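# Press the magnet-marked post's gauge pin fully in

## Task

Find the one post of the checking fixture that has a yellow magnet on it, push that post's gauge pin fully home and keep it there for one second (the spring may return it afterwards), without touching the other three pins and without moving the magnet.

## Robot and tools

Robot: two UR20-type arms, left_arm and right_arm, each with a Robotiq 2F-85 two-finger gripper and a wrist camera (cam_left_wrist, cam_right_wrist, both 896x504). Calibrated bases in the scene frame: left_arm at (+0.060, +0.928, 0) m, right_arm at (-0.064, -0.817, 0) m, both nearly unrotated with z up.

Frames. Scene frame: origin at table-top height midway between the arms, +z up, +x out over the table, left_arm on +y. Image left/right does not match arm names. Each arm reports end_effector_position (m), quaternion and velocities in its own base frame. Motion offsets are along the current Hand target's own axes: gripper +z is the direction the fingers point, y is the opening direction. end_effector_position is the point between the closed pads; closed fingertips reach about 19 mm past it, open ones about 6 mm. Reported positions can be off by a few cm.

Row layout (used by both execute_actions and move): 18 numbers. First the left arm: dx, dy, dz, rx, ry, rz, gripper position, force_limit, speed. Then the same nine for the right arm. Pose numbers are offsets, not poses, counted from that arm's Hand target at the start of the action or move, in the Hand target axes; 1.0 = 0.6 m or 180 degrees, range -1 to 1; rx, ry, rz form one rotation vector. Gripper numbers are settings, not offsets: position +1 fully open (85 mm), about -0.8 pads touch, -1 closes until blocked; force_limit and speed also -1..1 (speed -1 about 20 mm/s, 0 about 85, +1 about 150). Always resend the gripper numbers you want, since 0 is a real command. All-zero pose numbers re-command the Hand target.

execute_actions(actions, cameras): actions is a list of actions; each action is up to 15 rows, one per 1/30 s step, the last row held to fill 15 steps (0.5 s). Every row counts from the action's start pose, so repeating an offset moves further. Empty list just returns state and images.

move(target, speed, blend, stop_force, zero, blocking, cameras): straight-line path to one row, or a list of up to 15 rows all counted from the same starting Hand targets. speed in m/s, 0.002 to 4.2, default 0.25 (turns up to twice that in rad/s). blend in m rounds corners in a list. stop_force in N, 6 to 120, ends an arm's path when push against its motion exceeds it; leave it out when backing off a contact, and don't rely on it when the gripper rotates. zero (only with stop_force) re-zeros moving arms first. blocking=false returns early (not with stop_force). Result ends with a move: line such as done, off_target, moving, held or fault, plus limits (paced = pose clipped, held = steps withheld).

wait(seconds 0-10): let time run holding commands; useful for the one-second hold. stop: brake a running move. zoom_image(camera, region [x0,y0,x1,y1] pixels, at most 504x504): closer look at a wrist image. zero_wrist_force(arm): tare the wrist sensor. read_manual: licence text only. finished_scene(scene 1-3): ends the scene permanently; call only once the pin has been pressed and held.

Results: Hand target (last commanded pose after clipping; next offsets start here), end_effector_position, joint positions/velocities ("within noise" means still), joint torques, Wrist force/torque in the gripper's own axes (push from a surface reads as force into the arm) with a peak line, gripper position_measured (3 open, 230 pads meet), object_status (0 moving, 1 blocked opening, 2 blocked closing i.e. gripped, 3 reached position), Time used, and step readings for execute_actions.

Control notes: orientation commands are clipped to 32 degrees from the current orientation per step; motion lags commands by about 0.2 s; a gripper may settle short of its target, so send the remaining gap as an offset. Avoid paths near an arm's own base. The clearance check blocks arms from getting too close to each other, but hits between arms can still end the scene.

Suggested approach: locate the yellow magnet in the wrist images, bring one gripper (fingers closed, pointing down or along the pin) above/in line with that post's pin, approach slowly, then press in small steps or with a slow move using stop_force, wait about 1 s, then back off with a move without stop_force. Don't touch the other pins or the magnet.

Hazards: arms are stiff; commanding even a little past a firm contact can trigger a force fault (about 150 N on any part) or torque fault (wrist limits 98.4 N m), stopping the arm 10 s. Faster contact hits harder. Avoid hard pushes, slams, knocking things off the table, and excessive gripper load. Keep motions smooth and short; long stretched-out holds heat motors (MOTOR HOT warns; 85 °C brakes the arm).

Each tool is called after "Emit:" by a JSON object that holds its "fn" and its "kwargs".

## Session

Emit:
{"fn": "execute_actions", "kwargs": {"actions": []}}

Scene clock: 0.00 s.
left_arm: end_effector_position=(+0.6452, +0.5338, +0.3687) position_measured=3 object_status=3 end_effector_quat_wxyz=(+0.054, +0.895, -0.431, +0.101) | right_arm: end_effector_position=(+1.0094, -0.4085, +0.1239) position_measured=3 object_status=3 end_effector_quat_wxyz=(+0.497, -0.362, -0.574, -0.541)
Joint positions: left_arm=[0.541 -1.507 2.094 -2.179 -1.799 -1.706] | right_arm=[2.693 -2.576 -1.22 -2.623 2.507 -0.374]
Joint velocities: within noise
Joint torques (N m): no reading
Motor temperatures (°C): left_arm=[24 36 26 39 35 34] | right_arm=[29 36 36 38 34 39]
Wrist force (N): no reading
Wrist torque (N m): no reading
Wrist force, peak (N): no reading
Hand target: left_arm +0.6452, +0.5338, +0.3687; +0.054, +0.895, -0.431, +0.101 | right_arm +1.0094, -0.4085, +0.1239; +0.497, -0.362, -0.574, -0.541
Tool commands: left_gripper/position=+1.0 left_gripper/force_limit=+1.0 left_gripper/speed=+1.0 right_gripper/position=+1.0 right_gripper/force_limit=+1.0 right_gripper/speed=+1.0

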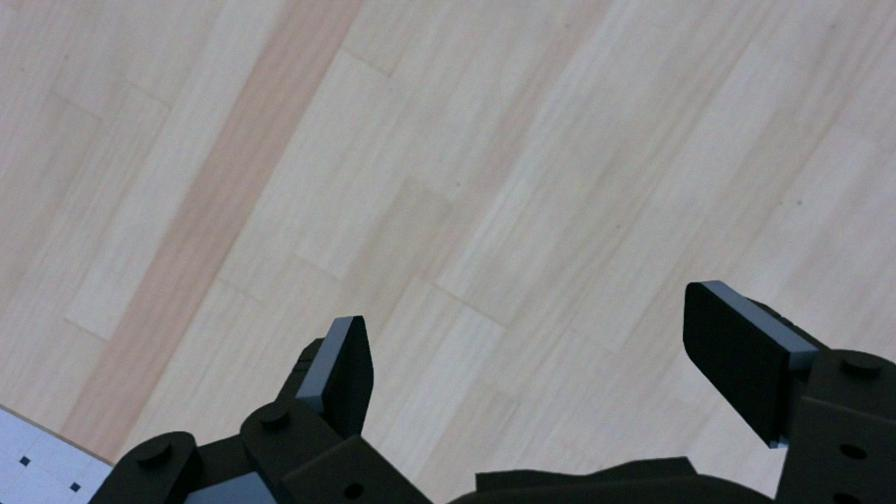

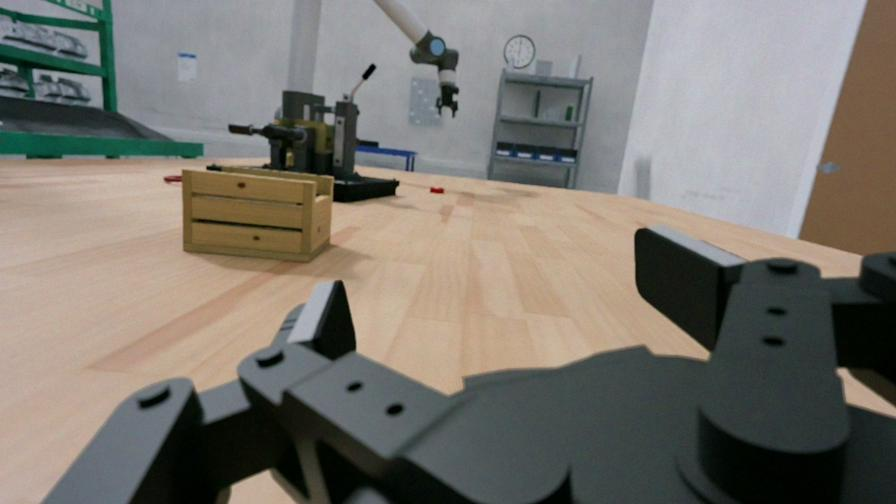

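Emit:
{"fn": "zoom_image", "kwargs": {"camera": "cam_right_wrist", "region": [160, 50, 480, 270]}}

Emit:
{"fn": "zoom_image", "kwargs": {"camera": "cam_left_wrist", "region": [0, 380, 140, 504]}}

Scaled by 1.575 from the camera's 896x504 image, which has a finer 1280x720 frame.

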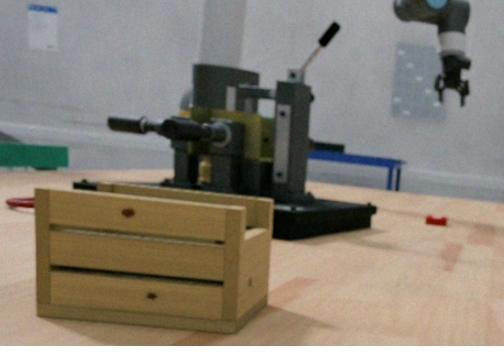

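Scaled by 3.600 from the camera's 896x504 image, which has a finer 1280x720 frame.

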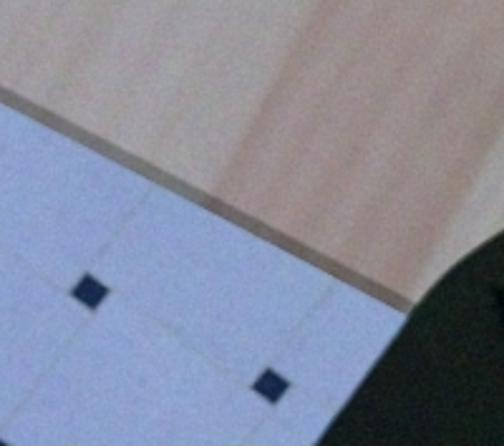

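Emit:
{"fn": "move", "kwargs": {"target": [0.985,0.592,-0.33,-0.0631,-0.0027,0.2704,1,1,1,0,0,0,0,0,0,1,1,1], "speed": 0.5, "cameras": ["cam_left_wrist"]}}

Scene clock: 3.53 s.
left_arm: end_effector_position=(+0.7005, -0.1005, +0.6988) position_measured=3 object_status=3 end_effector_quat_wxyz=(-0.091, -0.630, +0.769, -0.068) | right_arm: end_effector_position=(+1.0094, -0.4085, +0.1239) position_measured=3 object_status=3 end_effector_quat_wxyz=(+0.497, -0.362, -0.574, -0.541)
Joint positions: left_arm=[-0.32 -1.8 1.871 -1.66 -1.799 -1.694] | right_arm=[2.693 -2.576 -1.22 -2.623 2.507 -0.374]
Joint velocities: within noise
Joint torques (N m): left_arm=[-10.13 -23.52 -129.79 -6.76 4.13 -3.75] | right_arm=[-4.26 243.31 72.29 -2.94 0.79 0.41]
Motor temperatures (°C): left_arm=[24 36 26 39 35 34] | right_arm=[29 36 36 38 34 39]
Wrist force (N): left_arm=[-0.2 -0.8 0.3] | right_arm=[0.0 0.4 0.5]
Wrist torque (N m): left_arm=[-0.07 0.00 -0.04] | right_arm=[0.08 0.00 0.00]
Wrist force, peak (N): left_arm=[4.9 -1.8 -1.1] | right_arm=[0.0 0.4 0.5]
Hand target: left_arm +0.7006, -0.1007, +0.6989; -0.091, -0.629, +0.769, -0.068 | right_arm +1.0094, -0.4085, +0.1239; +0.497, -0.362, -0.574, -0.541
Off the commanded pose: left_arm 0.000 m, 0 deg | right_arm 0.000 m, 0 deg.
move: done
camera_calibration:
cam_left_wrist: T_world_to_cam=[[-0.947224, 0.320193, -0.0156015, 0.723482], [0.317447, 0.943656, 0.0934927, -0.169701], [0.0446581, 0.0836059, -0.995498, 0.798803], [0, 0, 0, 1]] pos_world=[0.703497, -0.138299, 0.82236]
Images, in order (width x height): cam_left_wrist 896x504.

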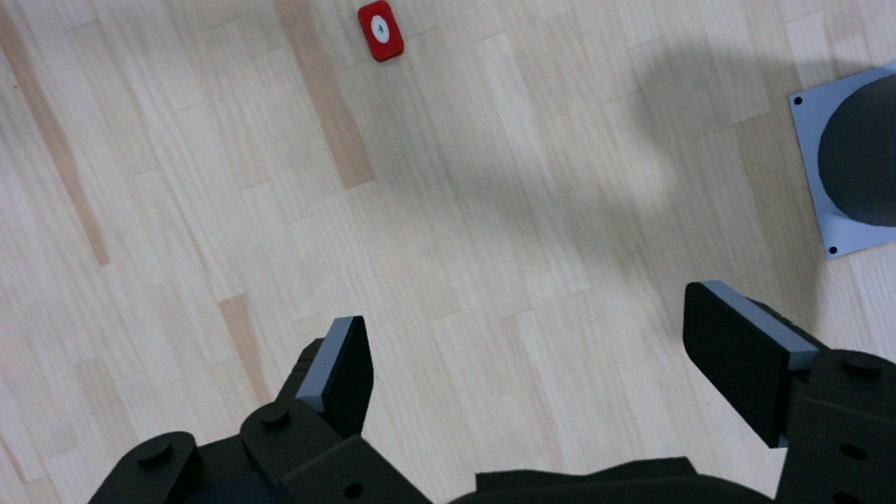

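Emit:
{"fn": "move", "kwargs": {"target": [0.687,0.032,0.075,0,0,0,1,1,1,0,0,0,0,0,0,1,1,1], "speed": 0.4, "cameras": ["cam_left_wrist"]}}

Scene clock: 5.53 s.
left_arm: end_effector_position=(+0.6007, -0.5002, +0.7487) position_measured=3 object_status=3 end_effector_quat_wxyz=(-0.091, -0.629, +0.769, -0.068) | right_arm: end_effector_position=(+1.0094, -0.4085, +0.1239) position_measured=3 object_status=3 end_effector_quat_wxyz=(+0.497, -0.362, -0.574, -0.541)
Joint positions: left_arm=[-0.874 -1.76 1.798 -1.746 -1.755 -2.259] | right_arm=[2.693 -2.576 -1.22 -2.623 2.507 -0.374]
Joint velocities: within noise
Joint torques (N m): left_arm=[-17.03 -30.79 -130.67 -13.6 4.7 -5.31] | right_arm=[0.97 251.25 73.83 -2.32 2.22 0.63]
Motor temperatures (°C): left_arm=[24 36 26 39 35 34] | right_arm=[29 36 36 38 34 39]
Wrist force (N): left_arm=[0.2 -0.4 0.2] | right_arm=[0.2 0.3 0.1]
Wrist torque (N m): left_arm=[-0.07 -0.07 -0.04] | right_arm=[0.05 -0.04 0.00]
Wrist force, peak (N): left_arm=[4.6 -0.1 0.8] | right_arm=[0.1 0.5 0.5]
Hand target: left_arm +0.6006, -0.5005, +0.7487; -0.091, -0.629, +0.769, -0.068 | right_arm +1.0094, -0.4085, +0.1239; +0.497, -0.362, -0.574, -0.541
Off the commanded pose: left_arm 0.000 m, 0 deg | right_arm 0.000 m, 0 deg.
move: done
camera_calibration:
cam_left_wrist: T_world_to_cam=[[-0.947184, 0.320311, -0.0155881, 0.757674], [0.317566, 0.943616, 0.0934948, 0.234525], [0.0446566, 0.0836065, -0.995498, 0.886366], [0, 0, 0, 1]] pos_world=[0.603597, -0.538099, 0.87226]
Images, in order (width x height): cam_left_wrist 896x504.

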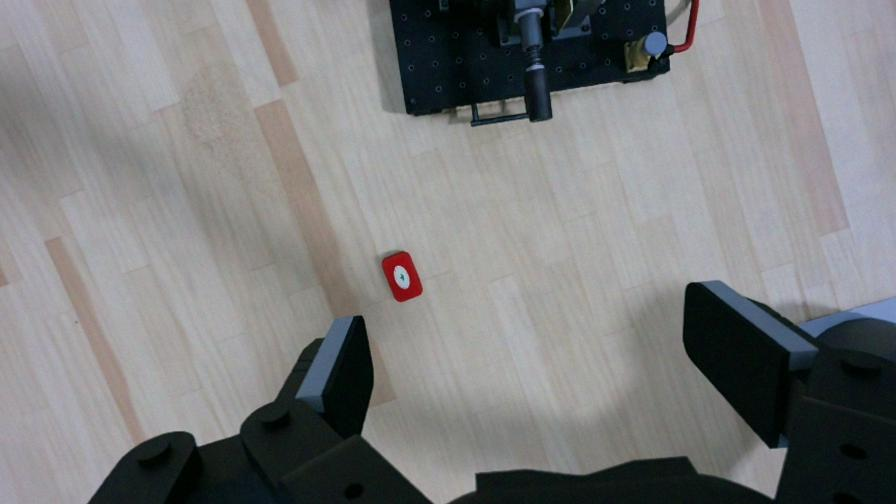

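Emit:
{"fn": "move", "kwargs": {"target": [0.497,0.071,0.031,0,0,0,1,1,1,0,0,0,0,0,0,1,1,1], "speed": 0.4, "cameras": ["cam_left_wrist"]}}

Emit:
{"fn": "zoom_image", "kwargs": {"camera": "cam_left_wrist", "region": [340, 0, 740, 320]}}

Scene clock: 7.33 s.
left_arm: end_effector_position=(+0.5010, -0.7807, +0.7985) position_measured=3 object_status=3 end_effector_quat_wxyz=(-0.091, -0.629, +0.769, -0.068) | right_arm: end_effector_position=(+1.0094, -0.4085, +0.1239) position_measured=3 object_status=3 end_effector_quat_wxyz=(+0.497, -0.362, -0.574, -0.541)
Joint positions: left_arm=[-1.168 -1.608 1.608 -1.756 -1.708 -2.553] | right_arm=[2.693 -2.576 -1.22 -2.623 2.507 -0.374]
Joint velocities: within noise
Joint torques (N m): left_arm=[-13.65 -64.54 -124.13 -7.66 5.36 -3.91] | right_arm=[1.36 250.18 72.55 -1.33 1.8 1.19]
Motor temperatures (°C): left_arm=[24 36 26 39 35 34] | right_arm=[29 36 36 38 34 39]
Wrist force (N): left_arm=[0.0 -1.1 0.6] | right_arm=[0.0 0.2 0.3]
Wrist torque (N m): left_arm=[-0.18 -0.02 0.00] | right_arm=[0.03 0.00 0.00]
Wrist force, peak (N): left_arm=[4.7 -0.2 0.6] | right_arm=[0.2 0.4 0.5]
Hand target: left_arm +0.5009, -0.7809, +0.7986; -0.091, -0.629, +0.769, -0.068 | right_arm +1.0094, -0.4085, +0.1239; +0.497, -0.362, -0.574, -0.541
Off the commanded pose: left_arm 0.000 m, 0 deg | right_arm 0.000 m, 0 deg.
move: done
camera_calibration:
cam_left_wrist: T_world_to_cam=[[-0.947184, 0.320311, -0.0155881, 0.753927], [0.317566, 0.943616, 0.0934948, 0.526079], [0.0446566, 0.0836065, -0.995498, 0.963933], [0, 0, 0, 1]] pos_world=[0.503997, -0.818499, 0.92216]
Images, in order (width x height): cam_left_wrist 896x504.

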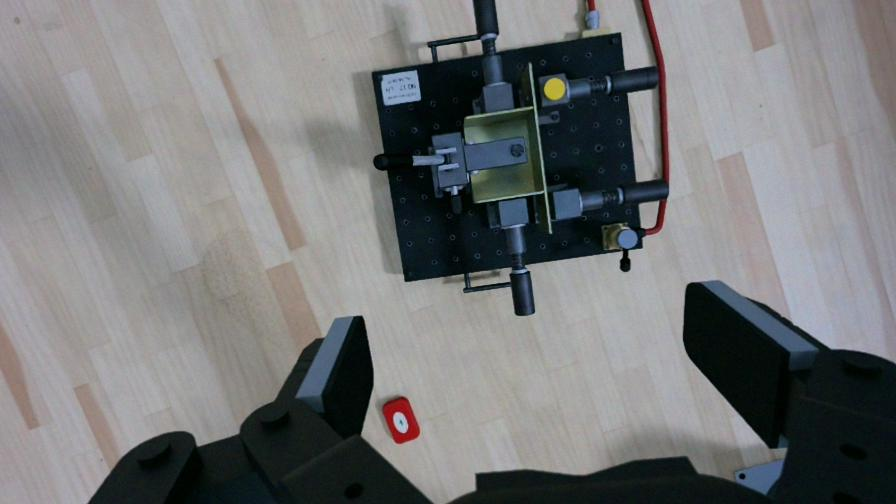

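Scaled by 1.260 from the camera's 896x504 image, which has a finer 1280x720 frame.

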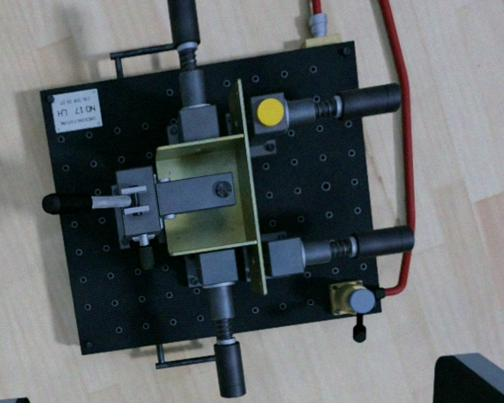

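Emit:
{"fn": "move", "kwargs": {"target": [[0.201,0.6248,0.5636,-0.0545,-0.0592,0.4995,-1,-1,0,0,0,0,0,0,0,1,1,1],[0.1333,0.6218,0.8558,-0.0545,-0.0592,0.4995,-1,-1,0,0,0,0,0,0,0,1,1,1]], "speed": 0.5, "blend": [0.05,0]}}

Emit:
{"fn": "zoom_image", "kwargs": {"camera": "cam_left_wrist", "region": [200, 100, 700, 500]}}

Scene clock: 12.77 s.
left_arm: end_effector_position=(+0.0921, -0.8965, +0.3205) position_measured=232 object_status=3 end_effector_quat_wxyz=(+0.000, +0.102, +0.995, -0.001) | right_arm: end_effector_position=(+1.0094, -0.4085, +0.1239) position_measured=3 object_status=3 end_effector_quat_wxyz=(+0.497, -0.362, -0.574, -0.541)
Joint positions: left_arm=[-1.693 -1.418 2.051 -2.206 -1.571 -1.489] | right_arm=[2.693 -2.576 -1.22 -2.623 2.507 -0.374]
Joint velocities: within noise
Joint torques (N m): left_arm=[-12.12 -90.81 -69.58 -13.41 5.95 2.34] | right_arm=[-3.81 258.04 74.65 -0.28 3.26 3.23]
Motor temperatures (°C): left_arm=[24 36 26 39 35 34] | right_arm=[29 36 36 38 34 39]
Wrist force (N): left_arm=[0.4 -0.1 -0.8] | right_arm=[0.2 0.4 0.1]
Wrist torque (N m): left_arm=[-0.09 -0.18 0.07] | right_arm=[0.07 -0.04 0.00]
Wrist force, peak (N): left_arm=[2.8 -1.9 -3.1] | right_arm=[0.3 0.7 0.4]
Hand target: left_arm +0.0921, -0.8965, +0.3203; +0.000, +0.102, +0.995, -0.001 | right_arm +1.0094, -0.4085, +0.1239; +0.497, -0.362, -0.574, -0.541
Off the commanded pose: left_arm 0.000 m, 0 deg | right_arm 0.000 m, 0 deg.
move: done
camera_calibration:
cam_left_wrist: T_world_to_cam=[[0.327218, 0.944946, 0.00247435, 0.833034], [0.896122, -0.31114, 0.316477, -0.439712], [0.299823, -0.10134, -0.948597, 0.311592], [0, 0, 0, 1]] pos_world=[0.0280291, -0.892407, 0.432672]

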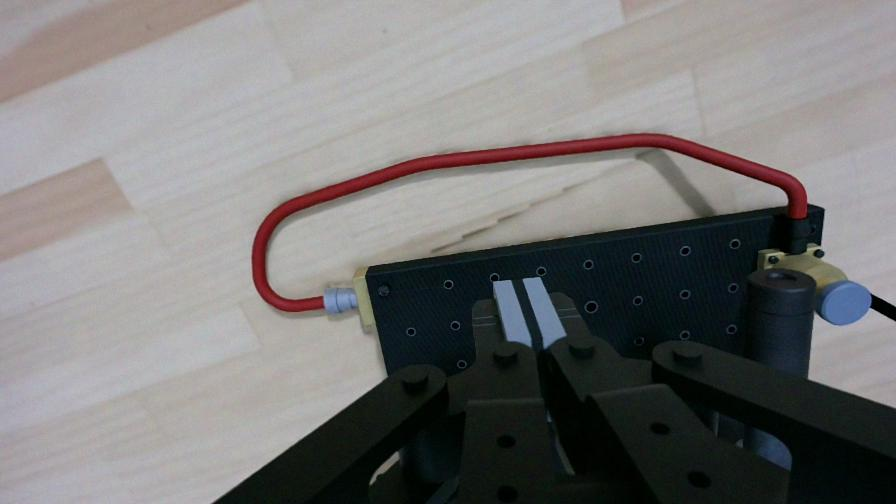

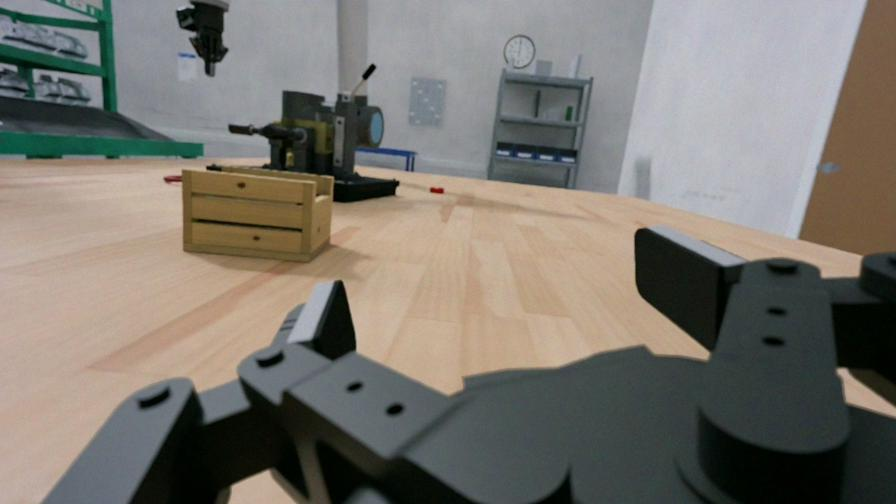

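Scaled by 1.008 from the camera's 896x504 image, which has a finer 1280x720 frame.

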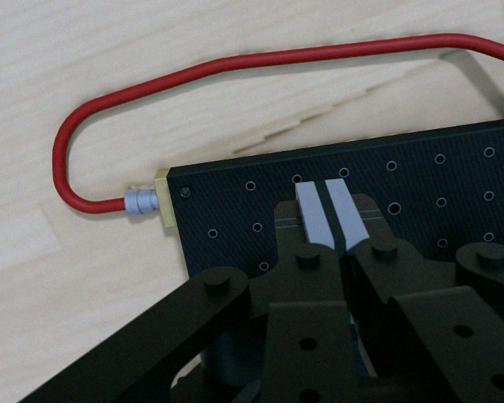

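Emit:
{"fn": "move", "kwargs": {"target": [[0,0,0.2333,0,0,0,-1,-1,0,0,0,0,0,0,0,1,1,1],[-0.06,0,0.2333,0,0,0,-1,-1,0,0,0,0,0,0,0,1,1,1],[-0.22,0,0.2333,0,0,0,-1,-1,0,0,0,0,0,0,0,1,1,1]], "speed": [0.25,0.1,0.03], "stop_force": 50}}

Emit:
{"fn": "zoom_image", "kwargs": {"camera": "cam_right_wrist", "region": [160, 60, 420, 220]}}

Scene clock: 18.03 s.
left_arm: end_effector_position=(+0.1734, -0.9135, +0.1803) position_measured=232 object_status=3 end_effector_quat_wxyz=(+0.000, +0.102, +0.995, -0.001) | right_arm: end_effector_position=(+1.0094, -0.4085, +0.1239) position_measured=3 object_status=3 end_effector_quat_wxyz=(+0.497, -0.362, -0.574, -0.541)
Joint positions: left_arm=[-1.601 -1.264 2.101 -2.41 -1.571 -1.397] | right_arm=[2.693 -2.576 -1.22 -2.623 2.507 -0.374]
Joint velocities: within noise
Joint torques (N m): left_arm=[12.06 -171.02 -61.49 -7.86 7.36 -3.88] | right_arm=[-4.78 252.59 71.46 -0.77 3.17 3.23]
Motor temperatures (°C): left_arm=[24 36 26 39 35 34] | right_arm=[29 36 36 37 34 39]
Wrist force (N): left_arm=[36.6 -7.4 8.5] | right_arm=[-0.2 0.3 0.2]
Wrist torque (N m): left_arm=[-0.02 0.17 -0.06] | right_arm=[0.05 0.03 0.00]
Wrist force, peak (N): left_arm=[125.4 11.9 -21.5] | right_arm=[0.2 0.7 0.1]
Hand target: left_arm +0.1734, -0.9135, +0.1803; +0.000, +0.102, +0.995, -0.001 (not the last commanded pose) | right_arm +1.0094, -0.4085, +0.1239; +0.497, -0.362, -0.574, -0.541
Off the commanded pose: left_arm 0.049 m, 0 deg | right_arm 0.000 m, 0 deg.
move: contact (left_arm); path passed 2 of 3 targets
camera_calibration:
cam_left_wrist: T_world_to_cam=[[0.327218, 0.944946, 0.00247435, 0.822842], [0.896122, -0.31114, 0.316477, -0.473486], [0.299823, -0.10134, -0.948597, 0.1525], [0, 0, 0, 1]] pos_world=[0.109329, -0.909407, 0.292472]

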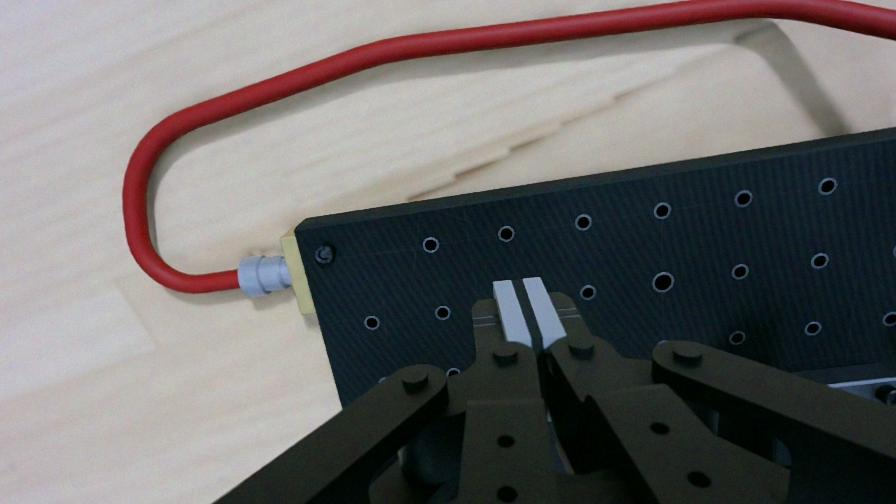

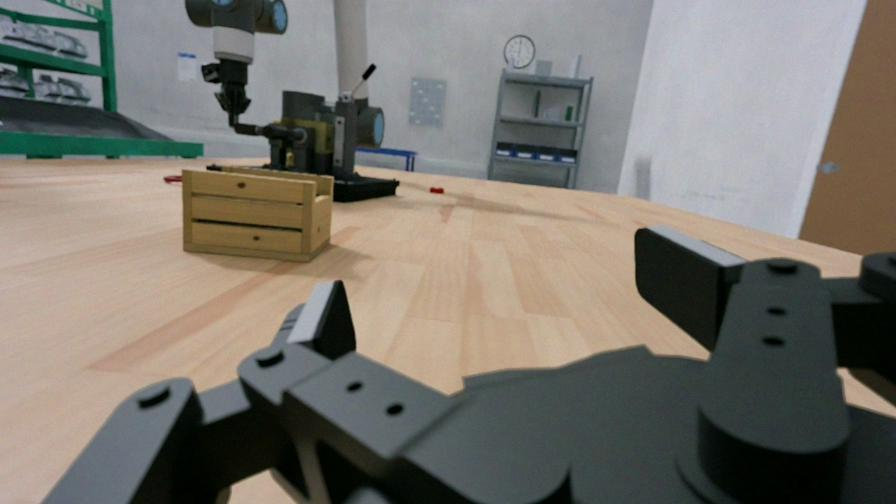

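Scaled by 1.938 from the camera's 896x504 image, which has a finer 1280x720 frame.

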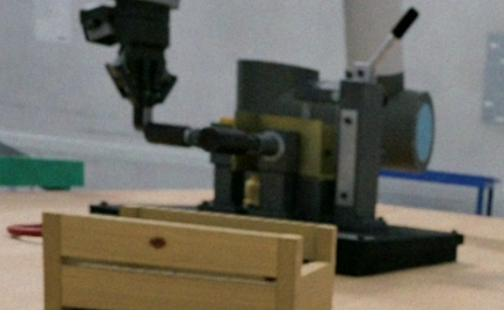

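Emit:
{"fn": "move", "kwargs": {"target": [-0.03,0,0,0,0,0,-1,-1,0,0,0,0,0,0,0,1,1,1], "speed": 0.005, "stop_force": 30, "cameras": []}}

Scene clock: 19.13 s.
left_arm: end_effector_position=(+0.1738, -0.9135, +0.1803) position_measured=232 object_status=3 end_effector_quat_wxyz=(+0.000, +0.102, +0.995, -0.001) | right_arm: end_effector_position=(+1.0094, -0.4085, +0.1239) position_measured=3 object_status=3 end_effector_quat_wxyz=(+0.497, -0.362, -0.574, -0.541)
Joint positions: left_arm=[-1.601 -1.264 2.101 -2.409 -1.571 -1.396] | right_arm=[2.693 -2.576 -1.22 -2.623 2.507 -0.374]
Joint velocities: within noise
Joint torques (N m): left_arm=[39.41 -157.5 -66.71 -14.61 29.44 -3.59] | right_arm=[-1.98 252.9 75.9 -0.46 3.3 3.89]
Motor temperatures (°C): left_arm=[24 36 26 39 35 34] | right_arm=[29 36 36 37 34 39]
Wrist force (N): left_arm=[70.1 -10.3 10.3] | right_arm=[0.0 0.5 0.3]
Wrist torque (N m): left_arm=[0.04 0.30 -0.19] | right_arm=[0.09 0.00 0.00]
Wrist force, peak (N): left_arm=[77.1 -14.6 8.1] | right_arm=[0.2 0.5 0.7]
Hand target: left_arm +0.1738, -0.9135, +0.1803; +0.000, +0.102, +0.995, -0.001 (not the last commanded pose) | right_arm +1.0094, -0.4085, +0.1239; +0.497, -0.362, -0.574, -0.541
Off the commanded pose: left_arm 0.018 m, 0 deg | right_arm 0.000 m, 0 deg.
move: contact (left_arm)
No camera images: "cameras" was empty.

Emit:
{"fn": "move", "kwargs": {"target": [0.005,0,0,0,0,0,-1,-1,0,0,0,0,0,0,0,1,1,1], "speed": 0.03, "cameras": []}}

Emit:
{"fn": "move", "kwargs": {"target": [0.015,0,0,0,0,0,-1,-1,0,0,0,0,0,0,0,1,1,1], "speed": 0.03, "cameras": []}}

Emit:
{"fn": "move", "kwargs": {"target": [0.015,0,0,0,0,0,-1,-1,0,0,0,0,0,0,0,1,1,1], "speed": 0.03, "cameras": []}}

Emit:
{"fn": "move", "kwargs": {"target": [0.015,0,0,0,0,0,-1,-1,0,0,0,0,0,0,0,1,1,1], "speed": 0.03, "cameras": []}}

Emit:
{"fn": "move", "kwargs": {"target": [0.03,0,0,0,0,0,-1,-1,0,0,0,0,0,0,0,1,1,1], "speed": 0.03}}

Scene clock: 20.53 s.
left_arm: end_effector_position=(+0.1710, -0.9129, +0.1803) position_measured=232 object_status=3 end_effector_quat_wxyz=(+0.000, +0.102, +0.995, -0.001) | right_arm: end_effector_position=(+1.0094, -0.4085, +0.1239) position_measured=3 object_status=3 end_effector_quat_wxyz=(+0.497, -0.362, -0.574, -0.541)
Joint positions: left_arm=[-1.604 -1.265 2.103 -2.41 -1.571 -1.399] | right_arm=[2.693 -2.576 -1.22 -2.623 2.507 -0.374]
Joint velocities: within noise
Joint torques (N m): left_arm=[-7.94 -158.66 -55.62 -12.09 -0.81 -4.59] | right_arm=[-5.26 255.84 73.57 -0.56 4.03 3.71]
Motor temperatures (°C): left_arm=[24 36 26 39 35 34] | right_arm=[29 36 36 37 34 39]
Wrist force (N): left_arm=[10.7 -3.3 -0.7] | right_arm=[0.0 0.2 0.4]
Wrist torque (N m): left_arm=[-0.11 -0.02 0.04] | right_arm=[0.04 0.01 0.00]
Wrist force, peak (N): left_arm=[70.3 -10.3 10.2] | right_arm=[0.4 0.6 0.3]
Hand target: left_arm +0.1708, -0.9128, +0.1803; +0.000, +0.102, +0.995, -0.001 | right_arm +1.0094, -0.4085, +0.1239; +0.497, -0.362, -0.574, -0.541
Off the commanded pose: left_arm 0.000 m, 0 deg | right_arm 0.000 m, 0 deg.
move: done
No camera images: "cameras" was empty.

Scene clock: 21.27 s.
left_arm: end_effector_position=(+0.1622, -0.9111, +0.1803) position_measured=232 object_status=3 end_effector_quat_wxyz=(+0.000, +0.102, +0.995, -0.001) | right_arm: end_effector_position=(+1.0094, -0.4085, +0.1239) position_measured=3 object_status=3 end_effector_quat_wxyz=(+0.497, -0.362, -0.574, -0.541)
Joint positions: left_arm=[-1.613 -1.268 2.108 -2.412 -1.571 -1.409] | right_arm=[2.693 -2.576 -1.22 -2.623 2.507 -0.374]
Joint velocities: within noise
Joint torques (N m): left_arm=[-2.23 -156.58 -46.09 -12.97 -1.07 -3.15] | right_arm=[-5.62 254.99 76.08 -0.88 3.71 3.68]
Motor temperatures (°C): left_arm=[24 36 26 39 35 34] | right_arm=[29 36 36 37 34 39]
Wrist force (N): left_arm=[4.8 3.7 0.5] | right_arm=[0.1 0.0 0.4]
Wrist torque (N m): left_arm=[1.08 0.56 0.04] | right_arm=[0.00 -0.02 0.00]
Wrist force, peak (N): left_arm=[10.7 -3.0 -0.7] | right_arm=[0.2 0.4 0.4]
Hand target: left_arm +0.1620, -0.9110, +0.1803; +0.000, +0.102, +0.995, -0.001 | right_arm +1.0094, -0.4085, +0.1239; +0.497, -0.362, -0.574, -0.541
Off the commanded pose: left_arm 0.000 m, 0 deg | right_arm 0.000 m, 0 deg.
move: done
No camera images: "cameras" was empty.

Scene clock: 22.00 s.
left_arm: end_effector_position=(+0.1534, -0.9092, +0.1803) position_measured=232 object_status=3 end_effector_quat_wxyz=(+0.000, +0.102, +0.995, -0.001) | right_arm: end_effector_position=(+1.0094, -0.4085, +0.1239) position_measured=3 object_status=3 end_effector_quat_wxyz=(+0.497, -0.362, -0.574, -0.541)
Joint positions: left_arm=[-1.623 -1.271 2.112 -2.413 -1.571 -1.419] | right_arm=[2.693 -2.576 -1.22 -2.623 2.507 -0.374]
Joint velocities: within noise
Joint torques (N m): left_arm=[-22.88 -164.25 -53.48 -13.97 0.48 -4.55] | right_arm=[-3.18 253.77 73.07 -1.09 3.41 3.89]
Motor temperatures (°C): left_arm=[24 36 26 39 35 34] | right_arm=[29 36 36 37 34 39]
Wrist force (N): left_arm=[-2.9 6.4 0.2] | right_arm=[0.2 0.1 0.2]
Wrist torque (N m): left_arm=[1.12 0.55 0.05] | right_arm=[0.02 -0.04 0.00]
Wrist force, peak (N): left_arm=[-2.9 6.4 0.2] | right_arm=[-0.3 -0.1 0.5]
Hand target: left_arm +0.1532, -0.9092, +0.1803; +0.000, +0.102, +0.995, -0.001 | right_arm +1.0094, -0.4085, +0.1239; +0.497, -0.362, -0.574, -0.541
Off the commanded pose: left_arm 0.000 m, 0 deg | right_arm 0.000 m, 0 deg.
move: done
No camera images: "cameras" was empty.

Scene clock: 22.73 s.
left_arm: end_effector_position=(+0.1446, -0.9074, +0.1803) position_measured=232 object_status=3 end_effector_quat_wxyz=(+0.000, +0.102, +0.995, -0.001) | right_arm: end_effector_position=(+1.0094, -0.4085, +0.1239) position_measured=3 object_status=3 end_effector_quat_wxyz=(+0.497, -0.362, -0.574, -0.541)
Joint positions: left_arm=[-1.633 -1.274 2.117 -2.415 -1.571 -1.429] | right_arm=[2.693 -2.576 -1.22 -2.623 2.507 -0.374]
Joint velocities: within noise
Joint torques (N m): left_arm=[-10.41 -164.61 -53.64 -12.7 4.18 -4.92] | right_arm=[-6.25 253.27 77.49 -0.11 3.26 3.94]
Motor temperatures (°C): left_arm=[24 36 26 39 35 34] | right_arm=[29 36 36 37 34 39]
Wrist force (N): left_arm=[-3.1 6.1 -0.1] | right_arm=[-0.1 0.4 0.1]
Wrist torque (N m): left_arm=[1.03 0.49 0.05] | right_arm=[0.07 0.02 0.00]
Wrist force, peak (N): left_arm=[-3.5 6.6 -0.1] | right_arm=[0.0 0.5 0.3]
Hand target: left_arm +0.1444, -0.9074, +0.1803; +0.000, +0.102, +0.995, -0.001 | right_arm +1.0094, -0.4085, +0.1239; +0.497, -0.362, -0.574, -0.541
Off the commanded pose: left_arm 0.000 m, 0 deg | right_arm 0.000 m, 0 deg.
move: done
No camera images: "cameras" was empty.

Scene clock: 23.67 s.
left_arm: end_effector_position=(+0.1269, -0.9037, +0.1803) position_measured=232 object_status=3 end_effector_quat_wxyz=(+0.000, +0.102, +0.995, -0.001) | right_arm: end_effector_position=(+1.0094, -0.4085, +0.1239) position_measured=3 object_status=3 end_effector_quat_wxyz=(+0.497, -0.362, -0.574, -0.541)
Joint positions: left_arm=[-1.653 -1.28 2.126 -2.418 -1.571 -1.449] | right_arm=[2.693 -2.576 -1.22 -2.623 2.507 -0.374]
Joint velocities: within noise
Joint torques (N m): left_arm=[-22.77 -161.33 -53 -13.45 5.95 -4.14] | right_arm=[-3.27 254.24 74.23 -0.94 3.71 3.46]
Motor temperatures (°C): left_arm=[24 36 26 39 35 34] | right_arm=[29 36 36 37 34 39]
Wrist force (N): left_arm=[-3.0 6.2 -0.1] | right_arm=[0.0 0.3 0.4]
Wrist torque (N m): left_arm=[1.05 0.45 0.05] | right_arm=[0.05 0.00 0.00]
Wrist force, peak (N): left_arm=[-3.6 6.6 0.0] | right_arm=[0.1 0.3 0.8]
Hand target: left_arm +0.1268, -0.9037, +0.1803; +0.000, +0.102, +0.995, -0.001 | right_arm +1.0094, -0.4085, +0.1239; +0.497, -0.362, -0.574, -0.541
Off the commanded pose: left_arm 0.000 m, 0 deg | right_arm 0.000 m, 0 deg.
move: done
camera_calibration:
cam_left_wrist: T_world_to_cam=[[0.327191, 0.944955, 0.00246039, 0.828906], [0.896222, -0.31114, 0.316194, -0.428722], [0.299554, -0.101251, -0.948691, 0.167549], [0, 0, 0, 1]] pos_world=[0.0628296, -0.899707, 0.292472]

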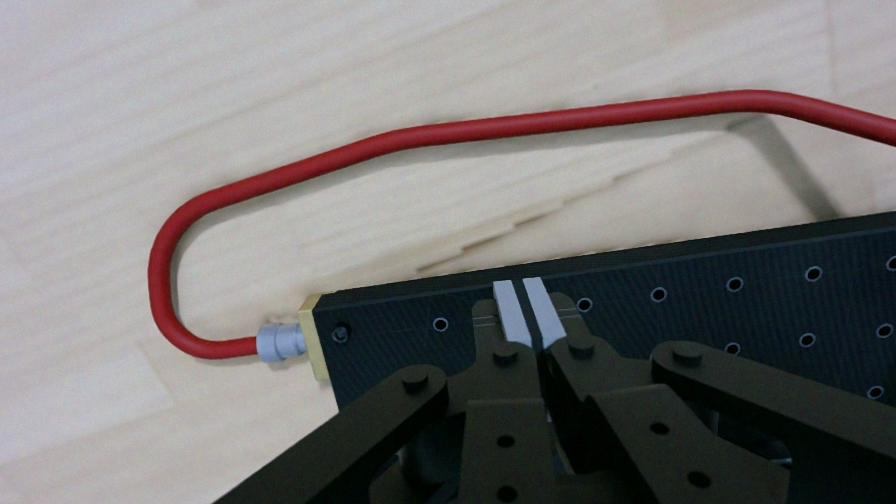

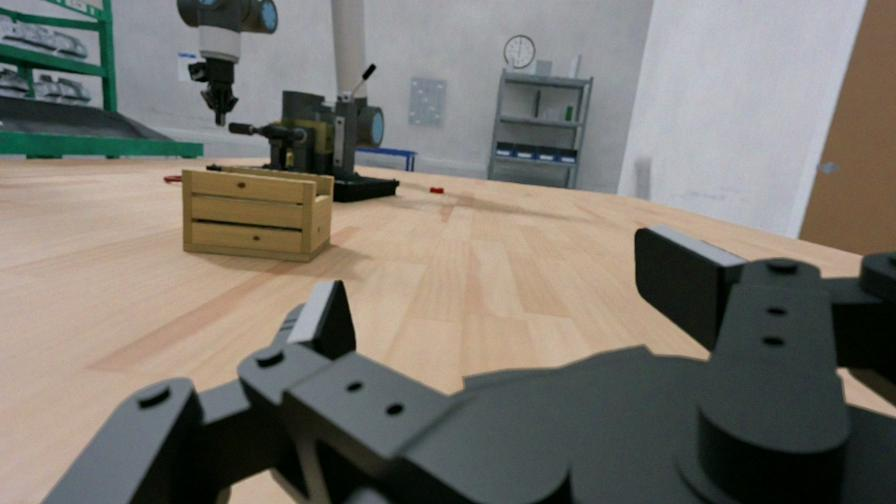

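Emit:
{"fn": "move", "kwargs": {"target": [-0.1,0,0,0,0,0,-1,-1,0,0,0,0,0,0,0,1,1,1], "speed": 0.015, "stop_force": 6, "cameras": []}}

Emit:
{"fn": "move", "kwargs": {"target": [-0.1,0,0,0,0,0,-1,-1,0,0,0,0,0,0,0,1,1,1], "speed": 0.015, "stop_force": 20, "cameras": []}}

Scene clock: 27.50 s.
left_arm: end_effector_position=(+0.1536, -0.9093, +0.1803) position_measured=232 object_status=3 end_effector_quat_wxyz=(+0.000, +0.102, +0.995, -0.001) | right_arm: end_effector_position=(+1.0094, -0.4085, +0.1239) position_measured=3 object_status=3 end_effector_quat_wxyz=(+0.497, -0.362, -0.574, -0.541)
Joint positions: left_arm=[-1.623 -1.271 2.112 -2.413 -1.571 -1.419] | right_arm=[2.693 -2.576 -1.22 -2.623 2.507 -0.374]
Joint velocities: within noise
Joint torques (N m): left_arm=[-12.82 -160.86 -57.48 -11.81 -1.5 -3.79] | right_arm=[-2.31 252.65 76.78 -1.02 4.07 3.59]
Motor temperatures (°C): left_arm=[24 36 26 39 35 34] | right_arm=[29 36 36 37 34 39]
Wrist force (N): left_arm=[2.3 4.5 -0.2] | right_arm=[0.0 0.2 0.4]
Wrist torque (N m): left_arm=[1.06 0.50 0.04] | right_arm=[0.04 0.01 0.00]
Wrist force, peak (N): left_arm=[3.9 7.2 -0.8] | right_arm=[0.0 0.6 0.5]
Hand target: left_arm +0.1536, -0.9093, +0.1803; +0.000, +0.102, +0.995, -0.001 (not the last commanded pose) | right_arm +1.0094, -0.4085, +0.1239; +0.497, -0.362, -0.574, -0.541
Off the commanded pose: left_arm 0.033 m, 0 deg | right_arm 0.000 m, 0 deg.
move: contact (left_arm)
No camera images: "cameras" was empty.

Scene clock: 30.20 s.
left_arm: end_effector_position=(+0.1733, -0.9133, +0.1803) position_measured=232 object_status=3 end_effector_quat_wxyz=(+0.000, +0.102, +0.995, -0.001) | right_arm: end_effector_position=(+1.0094, -0.4085, +0.1239) position_measured=3 object_status=3 end_effector_quat_wxyz=(+0.497, -0.362, -0.574, -0.541)
Joint positions: left_arm=[-1.601 -1.264 2.102 -2.41 -1.571 -1.397] | right_arm=[2.693 -2.576 -1.22 -2.623 2.507 -0.374]
Joint velocities: within noise
Joint torques (N m): left_arm=[-6.46 -164.66 -59.78 -11.19 8.06 -3.61] | right_arm=[-8.74 254.08 74.28 -0.71 3.58 3.45]
Motor temperatures (°C): left_arm=[24 36 26 39 35 34] | right_arm=[28 36 36 37 34 39]
Wrist force (N): left_arm=[13.4 2.1 3.2] | right_arm=[0.1 0.2 0.4]
Wrist torque (N m): left_arm=[1.11 0.65 0.02] | right_arm=[0.04 -0.02 0.00]
Wrist force, peak (N): left_arm=[55.5 13.2 -9.3] | right_arm=[0.3 0.3 0.6]
Hand target: left_arm +0.1733, -0.9133, +0.1803; +0.000, +0.102, +0.995, -0.001 (not the last commanded pose) | right_arm +1.0094, -0.4085, +0.1239; +0.497, -0.362, -0.574, -0.541
Off the commanded pose: left_arm 0.040 m, 0 deg | right_arm 0.000 m, 0 deg.
move: contact (left_arm)
No camera images: "cameras" was empty.

Emit:
{"fn": "move", "kwargs": {"target": [-0.001,0,0,0,0,0,-1,-1,0,0,0,0,0,0,0,1,1,1], "speed": 0.02, "cameras": []}}

Emit:
{"fn": "wait", "kwargs": {"seconds": 1.2}}

Emit:
{"fn": "move", "kwargs": {"target": [0.1,0,0,0,0,0,-1,-1,0,0,0,0,0,0,0,1,1,1], "speed": 0.1}}

Scene clock: 31.40 s.
left_arm: end_effector_position=(+0.1737, -0.9134, +0.1803) position_measured=232 object_status=3 end_effector_quat_wxyz=(+0.000, +0.102, +0.995, -0.001) | right_arm: end_effector_position=(+1.0094, -0.4085, +0.1239) position_measured=3 object_status=3 end_effector_quat_wxyz=(+0.497, -0.362, -0.574, -0.541)
Joint positions: left_arm=[-1.601 -1.264 2.101 -2.409 -1.571 -1.396] | right_arm=[2.693 -2.576 -1.22 -2.623 2.507 -0.374]
Joint velocities: within noise
Joint torques (N m): left_arm=[63.78 -113.05 -105.62 -7.2 14.56 2.98] | right_arm=[-4.47 253.83 77.03 -1.03 3.17 3.34]
Motor temperatures (°C): left_arm=[24 36 26 39 35 34] | right_arm=[28 36 36 37 34 39]
Wrist force (N): left_arm=[52.1 -0.8 3.1] | right_arm=[0.1 0.4 0.1]
Wrist torque (N m): left_arm=[1.13 0.71 -0.15] | right_arm=[0.06 -0.02 0.00]
Wrist force, peak (N): left_arm=[52.1 -0.8 3.1] | right_arm=[0.4 0.5 0.1]
Hand target: left_arm +0.1738, -0.9135, +0.1803; +0.000, +0.102, +0.995, -0.001 | right_arm +1.0094, -0.4085, +0.1239; +0.497, -0.362, -0.574, -0.541
Off the commanded pose: left_arm 0.000 m, 0 deg | right_arm 0.000 m, 0 deg.
move: done
No camera images: "cameras" was empty.

Scene clock: 32.60 s.
left_arm: end_effector_position=(+0.1738, -0.9135, +0.1803) position_measured=232 object_status=3 end_effector_quat_wxyz=(+0.000, +0.102, +0.995, -0.001) | right_arm: end_effector_position=(+1.0094, -0.4085, +0.1239) position_measured=3 object_status=3 end_effector_quat_wxyz=(+0.497, -0.362, -0.574, -0.541)
Joint positions: left_arm=[-1.6 -1.264 2.101 -2.409 -1.571 -1.396] | right_arm=[2.693 -2.576 -1.22 -2.623 2.507 -0.374]
Joint velocities: within noise
Joint torques (N m): left_arm=[75.07 -107.85 -105.39 -17.32 29.02 2.64] | right_arm=[-5.48 253.11 76.71 -0.52 3.69 3.36]
Motor temperatures (°C): left_arm=[24 36 26 39 35 34] | right_arm=[28 36 36 37 34 39]
Wrist force (N): left_arm=[70.3 9.2 -4.9] | right_arm=[0.1 0.5 0.1]
Wrist torque (N m): left_arm=[1.02 0.67 -0.34] | right_arm=[0.09 -0.02 -0.01]
Wrist force, peak (N): left_arm=[70.3 9.2 -4.9] | right_arm=[0.6 0.3 0.3]
Hand target: left_arm +0.1738, -0.9135, +0.1803; +0.000, +0.102, +0.995, -0.001 | right_arm +1.0094, -0.4085, +0.1239; +0.497, -0.362, -0.574, -0.541
Tool commands: left_gripper/position=-1.0 left_gripper/force_limit=-1.0 left_gripper/speed=+0.0 right_gripper/position=+1.0 right_gripper/force_limit=+1.0 right_gripper/speed=+1.0
Off the commanded pose: left_arm 0.000 m, 0 deg | right_arm 0.000 m, 0 deg.
wait: 1.20 s; at rest by 0.17 s
camera_calibration:
cam_left_wrist: T_world_to_cam=[[0.327191, 0.944955, 0.00246039, 0.822727], [0.896222, -0.31114, 0.316194, -0.473773], [0.299554, -0.101251, -0.948691, 0.152518], [0, 0, 0, 1]] pos_world=[0.10973, -0.909407, 0.292472]

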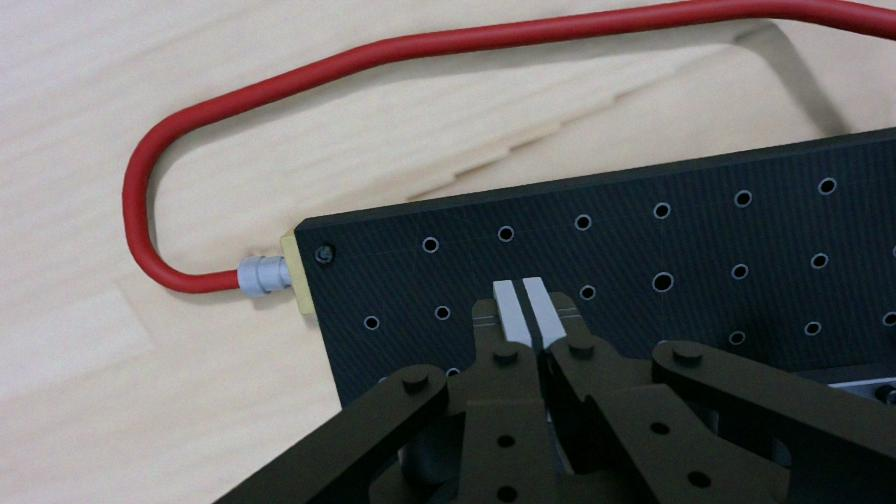

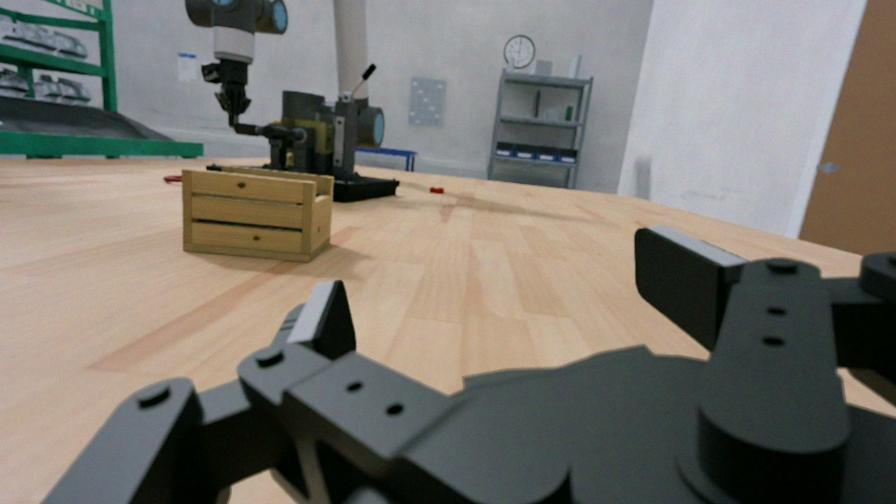

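Scene clock: 33.67 s.
left_arm: end_effector_position=(+0.1152, -0.9013, +0.1803) position_measured=232 object_status=3 end_effector_quat_wxyz=(+0.000, +0.102, +0.995, -0.001) | right_arm: end_effector_position=(+1.0094, -0.4085, +0.1239) position_measured=3 object_status=3 end_effector_quat_wxyz=(+0.497, -0.362, -0.574, -0.541)
Joint positions: left_arm=[-1.667 -1.284 2.131 -2.42 -1.571 -1.462] | right_arm=[2.693 -2.576 -1.22 -2.623 2.507 -0.374]
Joint velocities: within noise
Joint torques (N m): left_arm=[-27.35 -157.23 -53.94 -13.09 2.68 -3.35] | right_arm=[-3.26 254.23 73.72 -0.41 3.27 3.73]
Motor temperatures (°C): left_arm=[24 36 26 39 35 34] | right_arm=[28 36 36 37 34 39]
Wrist force (N): left_arm=[-4.7 9.9 -1.2] | right_arm=[0.1 0.3 0.0]
Wrist torque (N m): left_arm=[1.70 0.74 0.06] | right_arm=[0.06 -0.02 -0.01]
Wrist force, peak (N): left_arm=[70.4 9.7 -4.8] | right_arm=[0.3 0.5 0.6]
Hand target: left_arm +0.1151, -0.9013, +0.1803; +0.000, +0.102, +0.995, -0.001 | right_arm +1.0094, -0.4085, +0.1239; +0.497, -0.362, -0.574, -0.541
Off the commanded pose: left_arm 0.000 m, 0 deg | right_arm 0.000 m, 0 deg.
move: done
camera_calibration:
cam_left_wrist: T_world_to_cam=[[0.32719, 0.944955, 0.00246009, 0.830372], [0.896232, -0.311143, 0.316162, -0.417453], [0.299525, -0.101241, -0.948702, 0.17132], [0, 0, 0, 1]] pos_world=[0.0511296, -0.897207, 0.292472]

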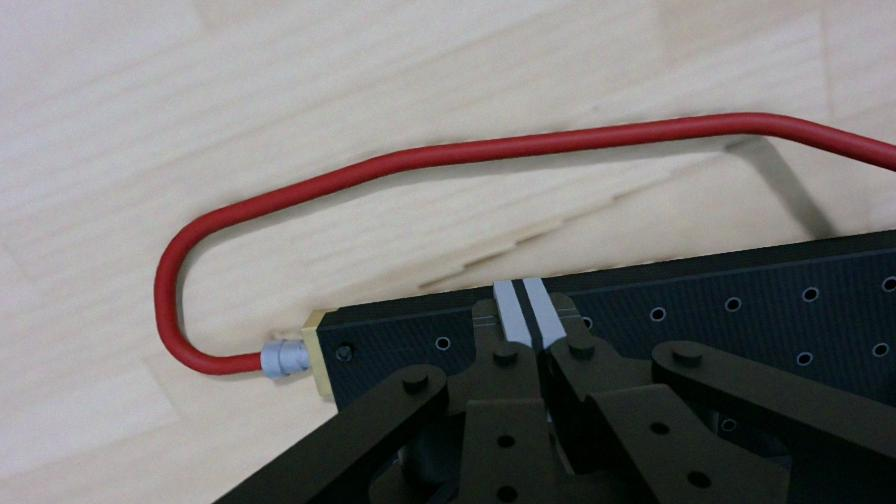

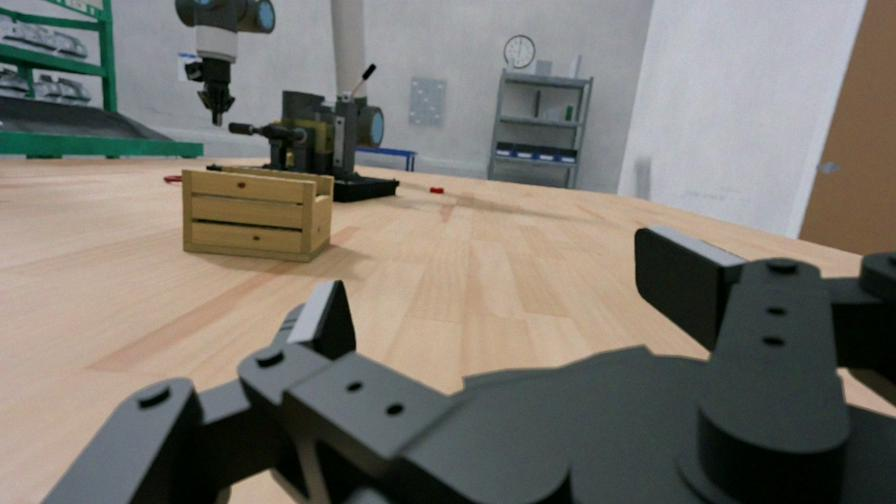

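Emit:
{"fn": "finished_scene", "kwargs": {"scene": 1}}

The scene is finished: the task was done.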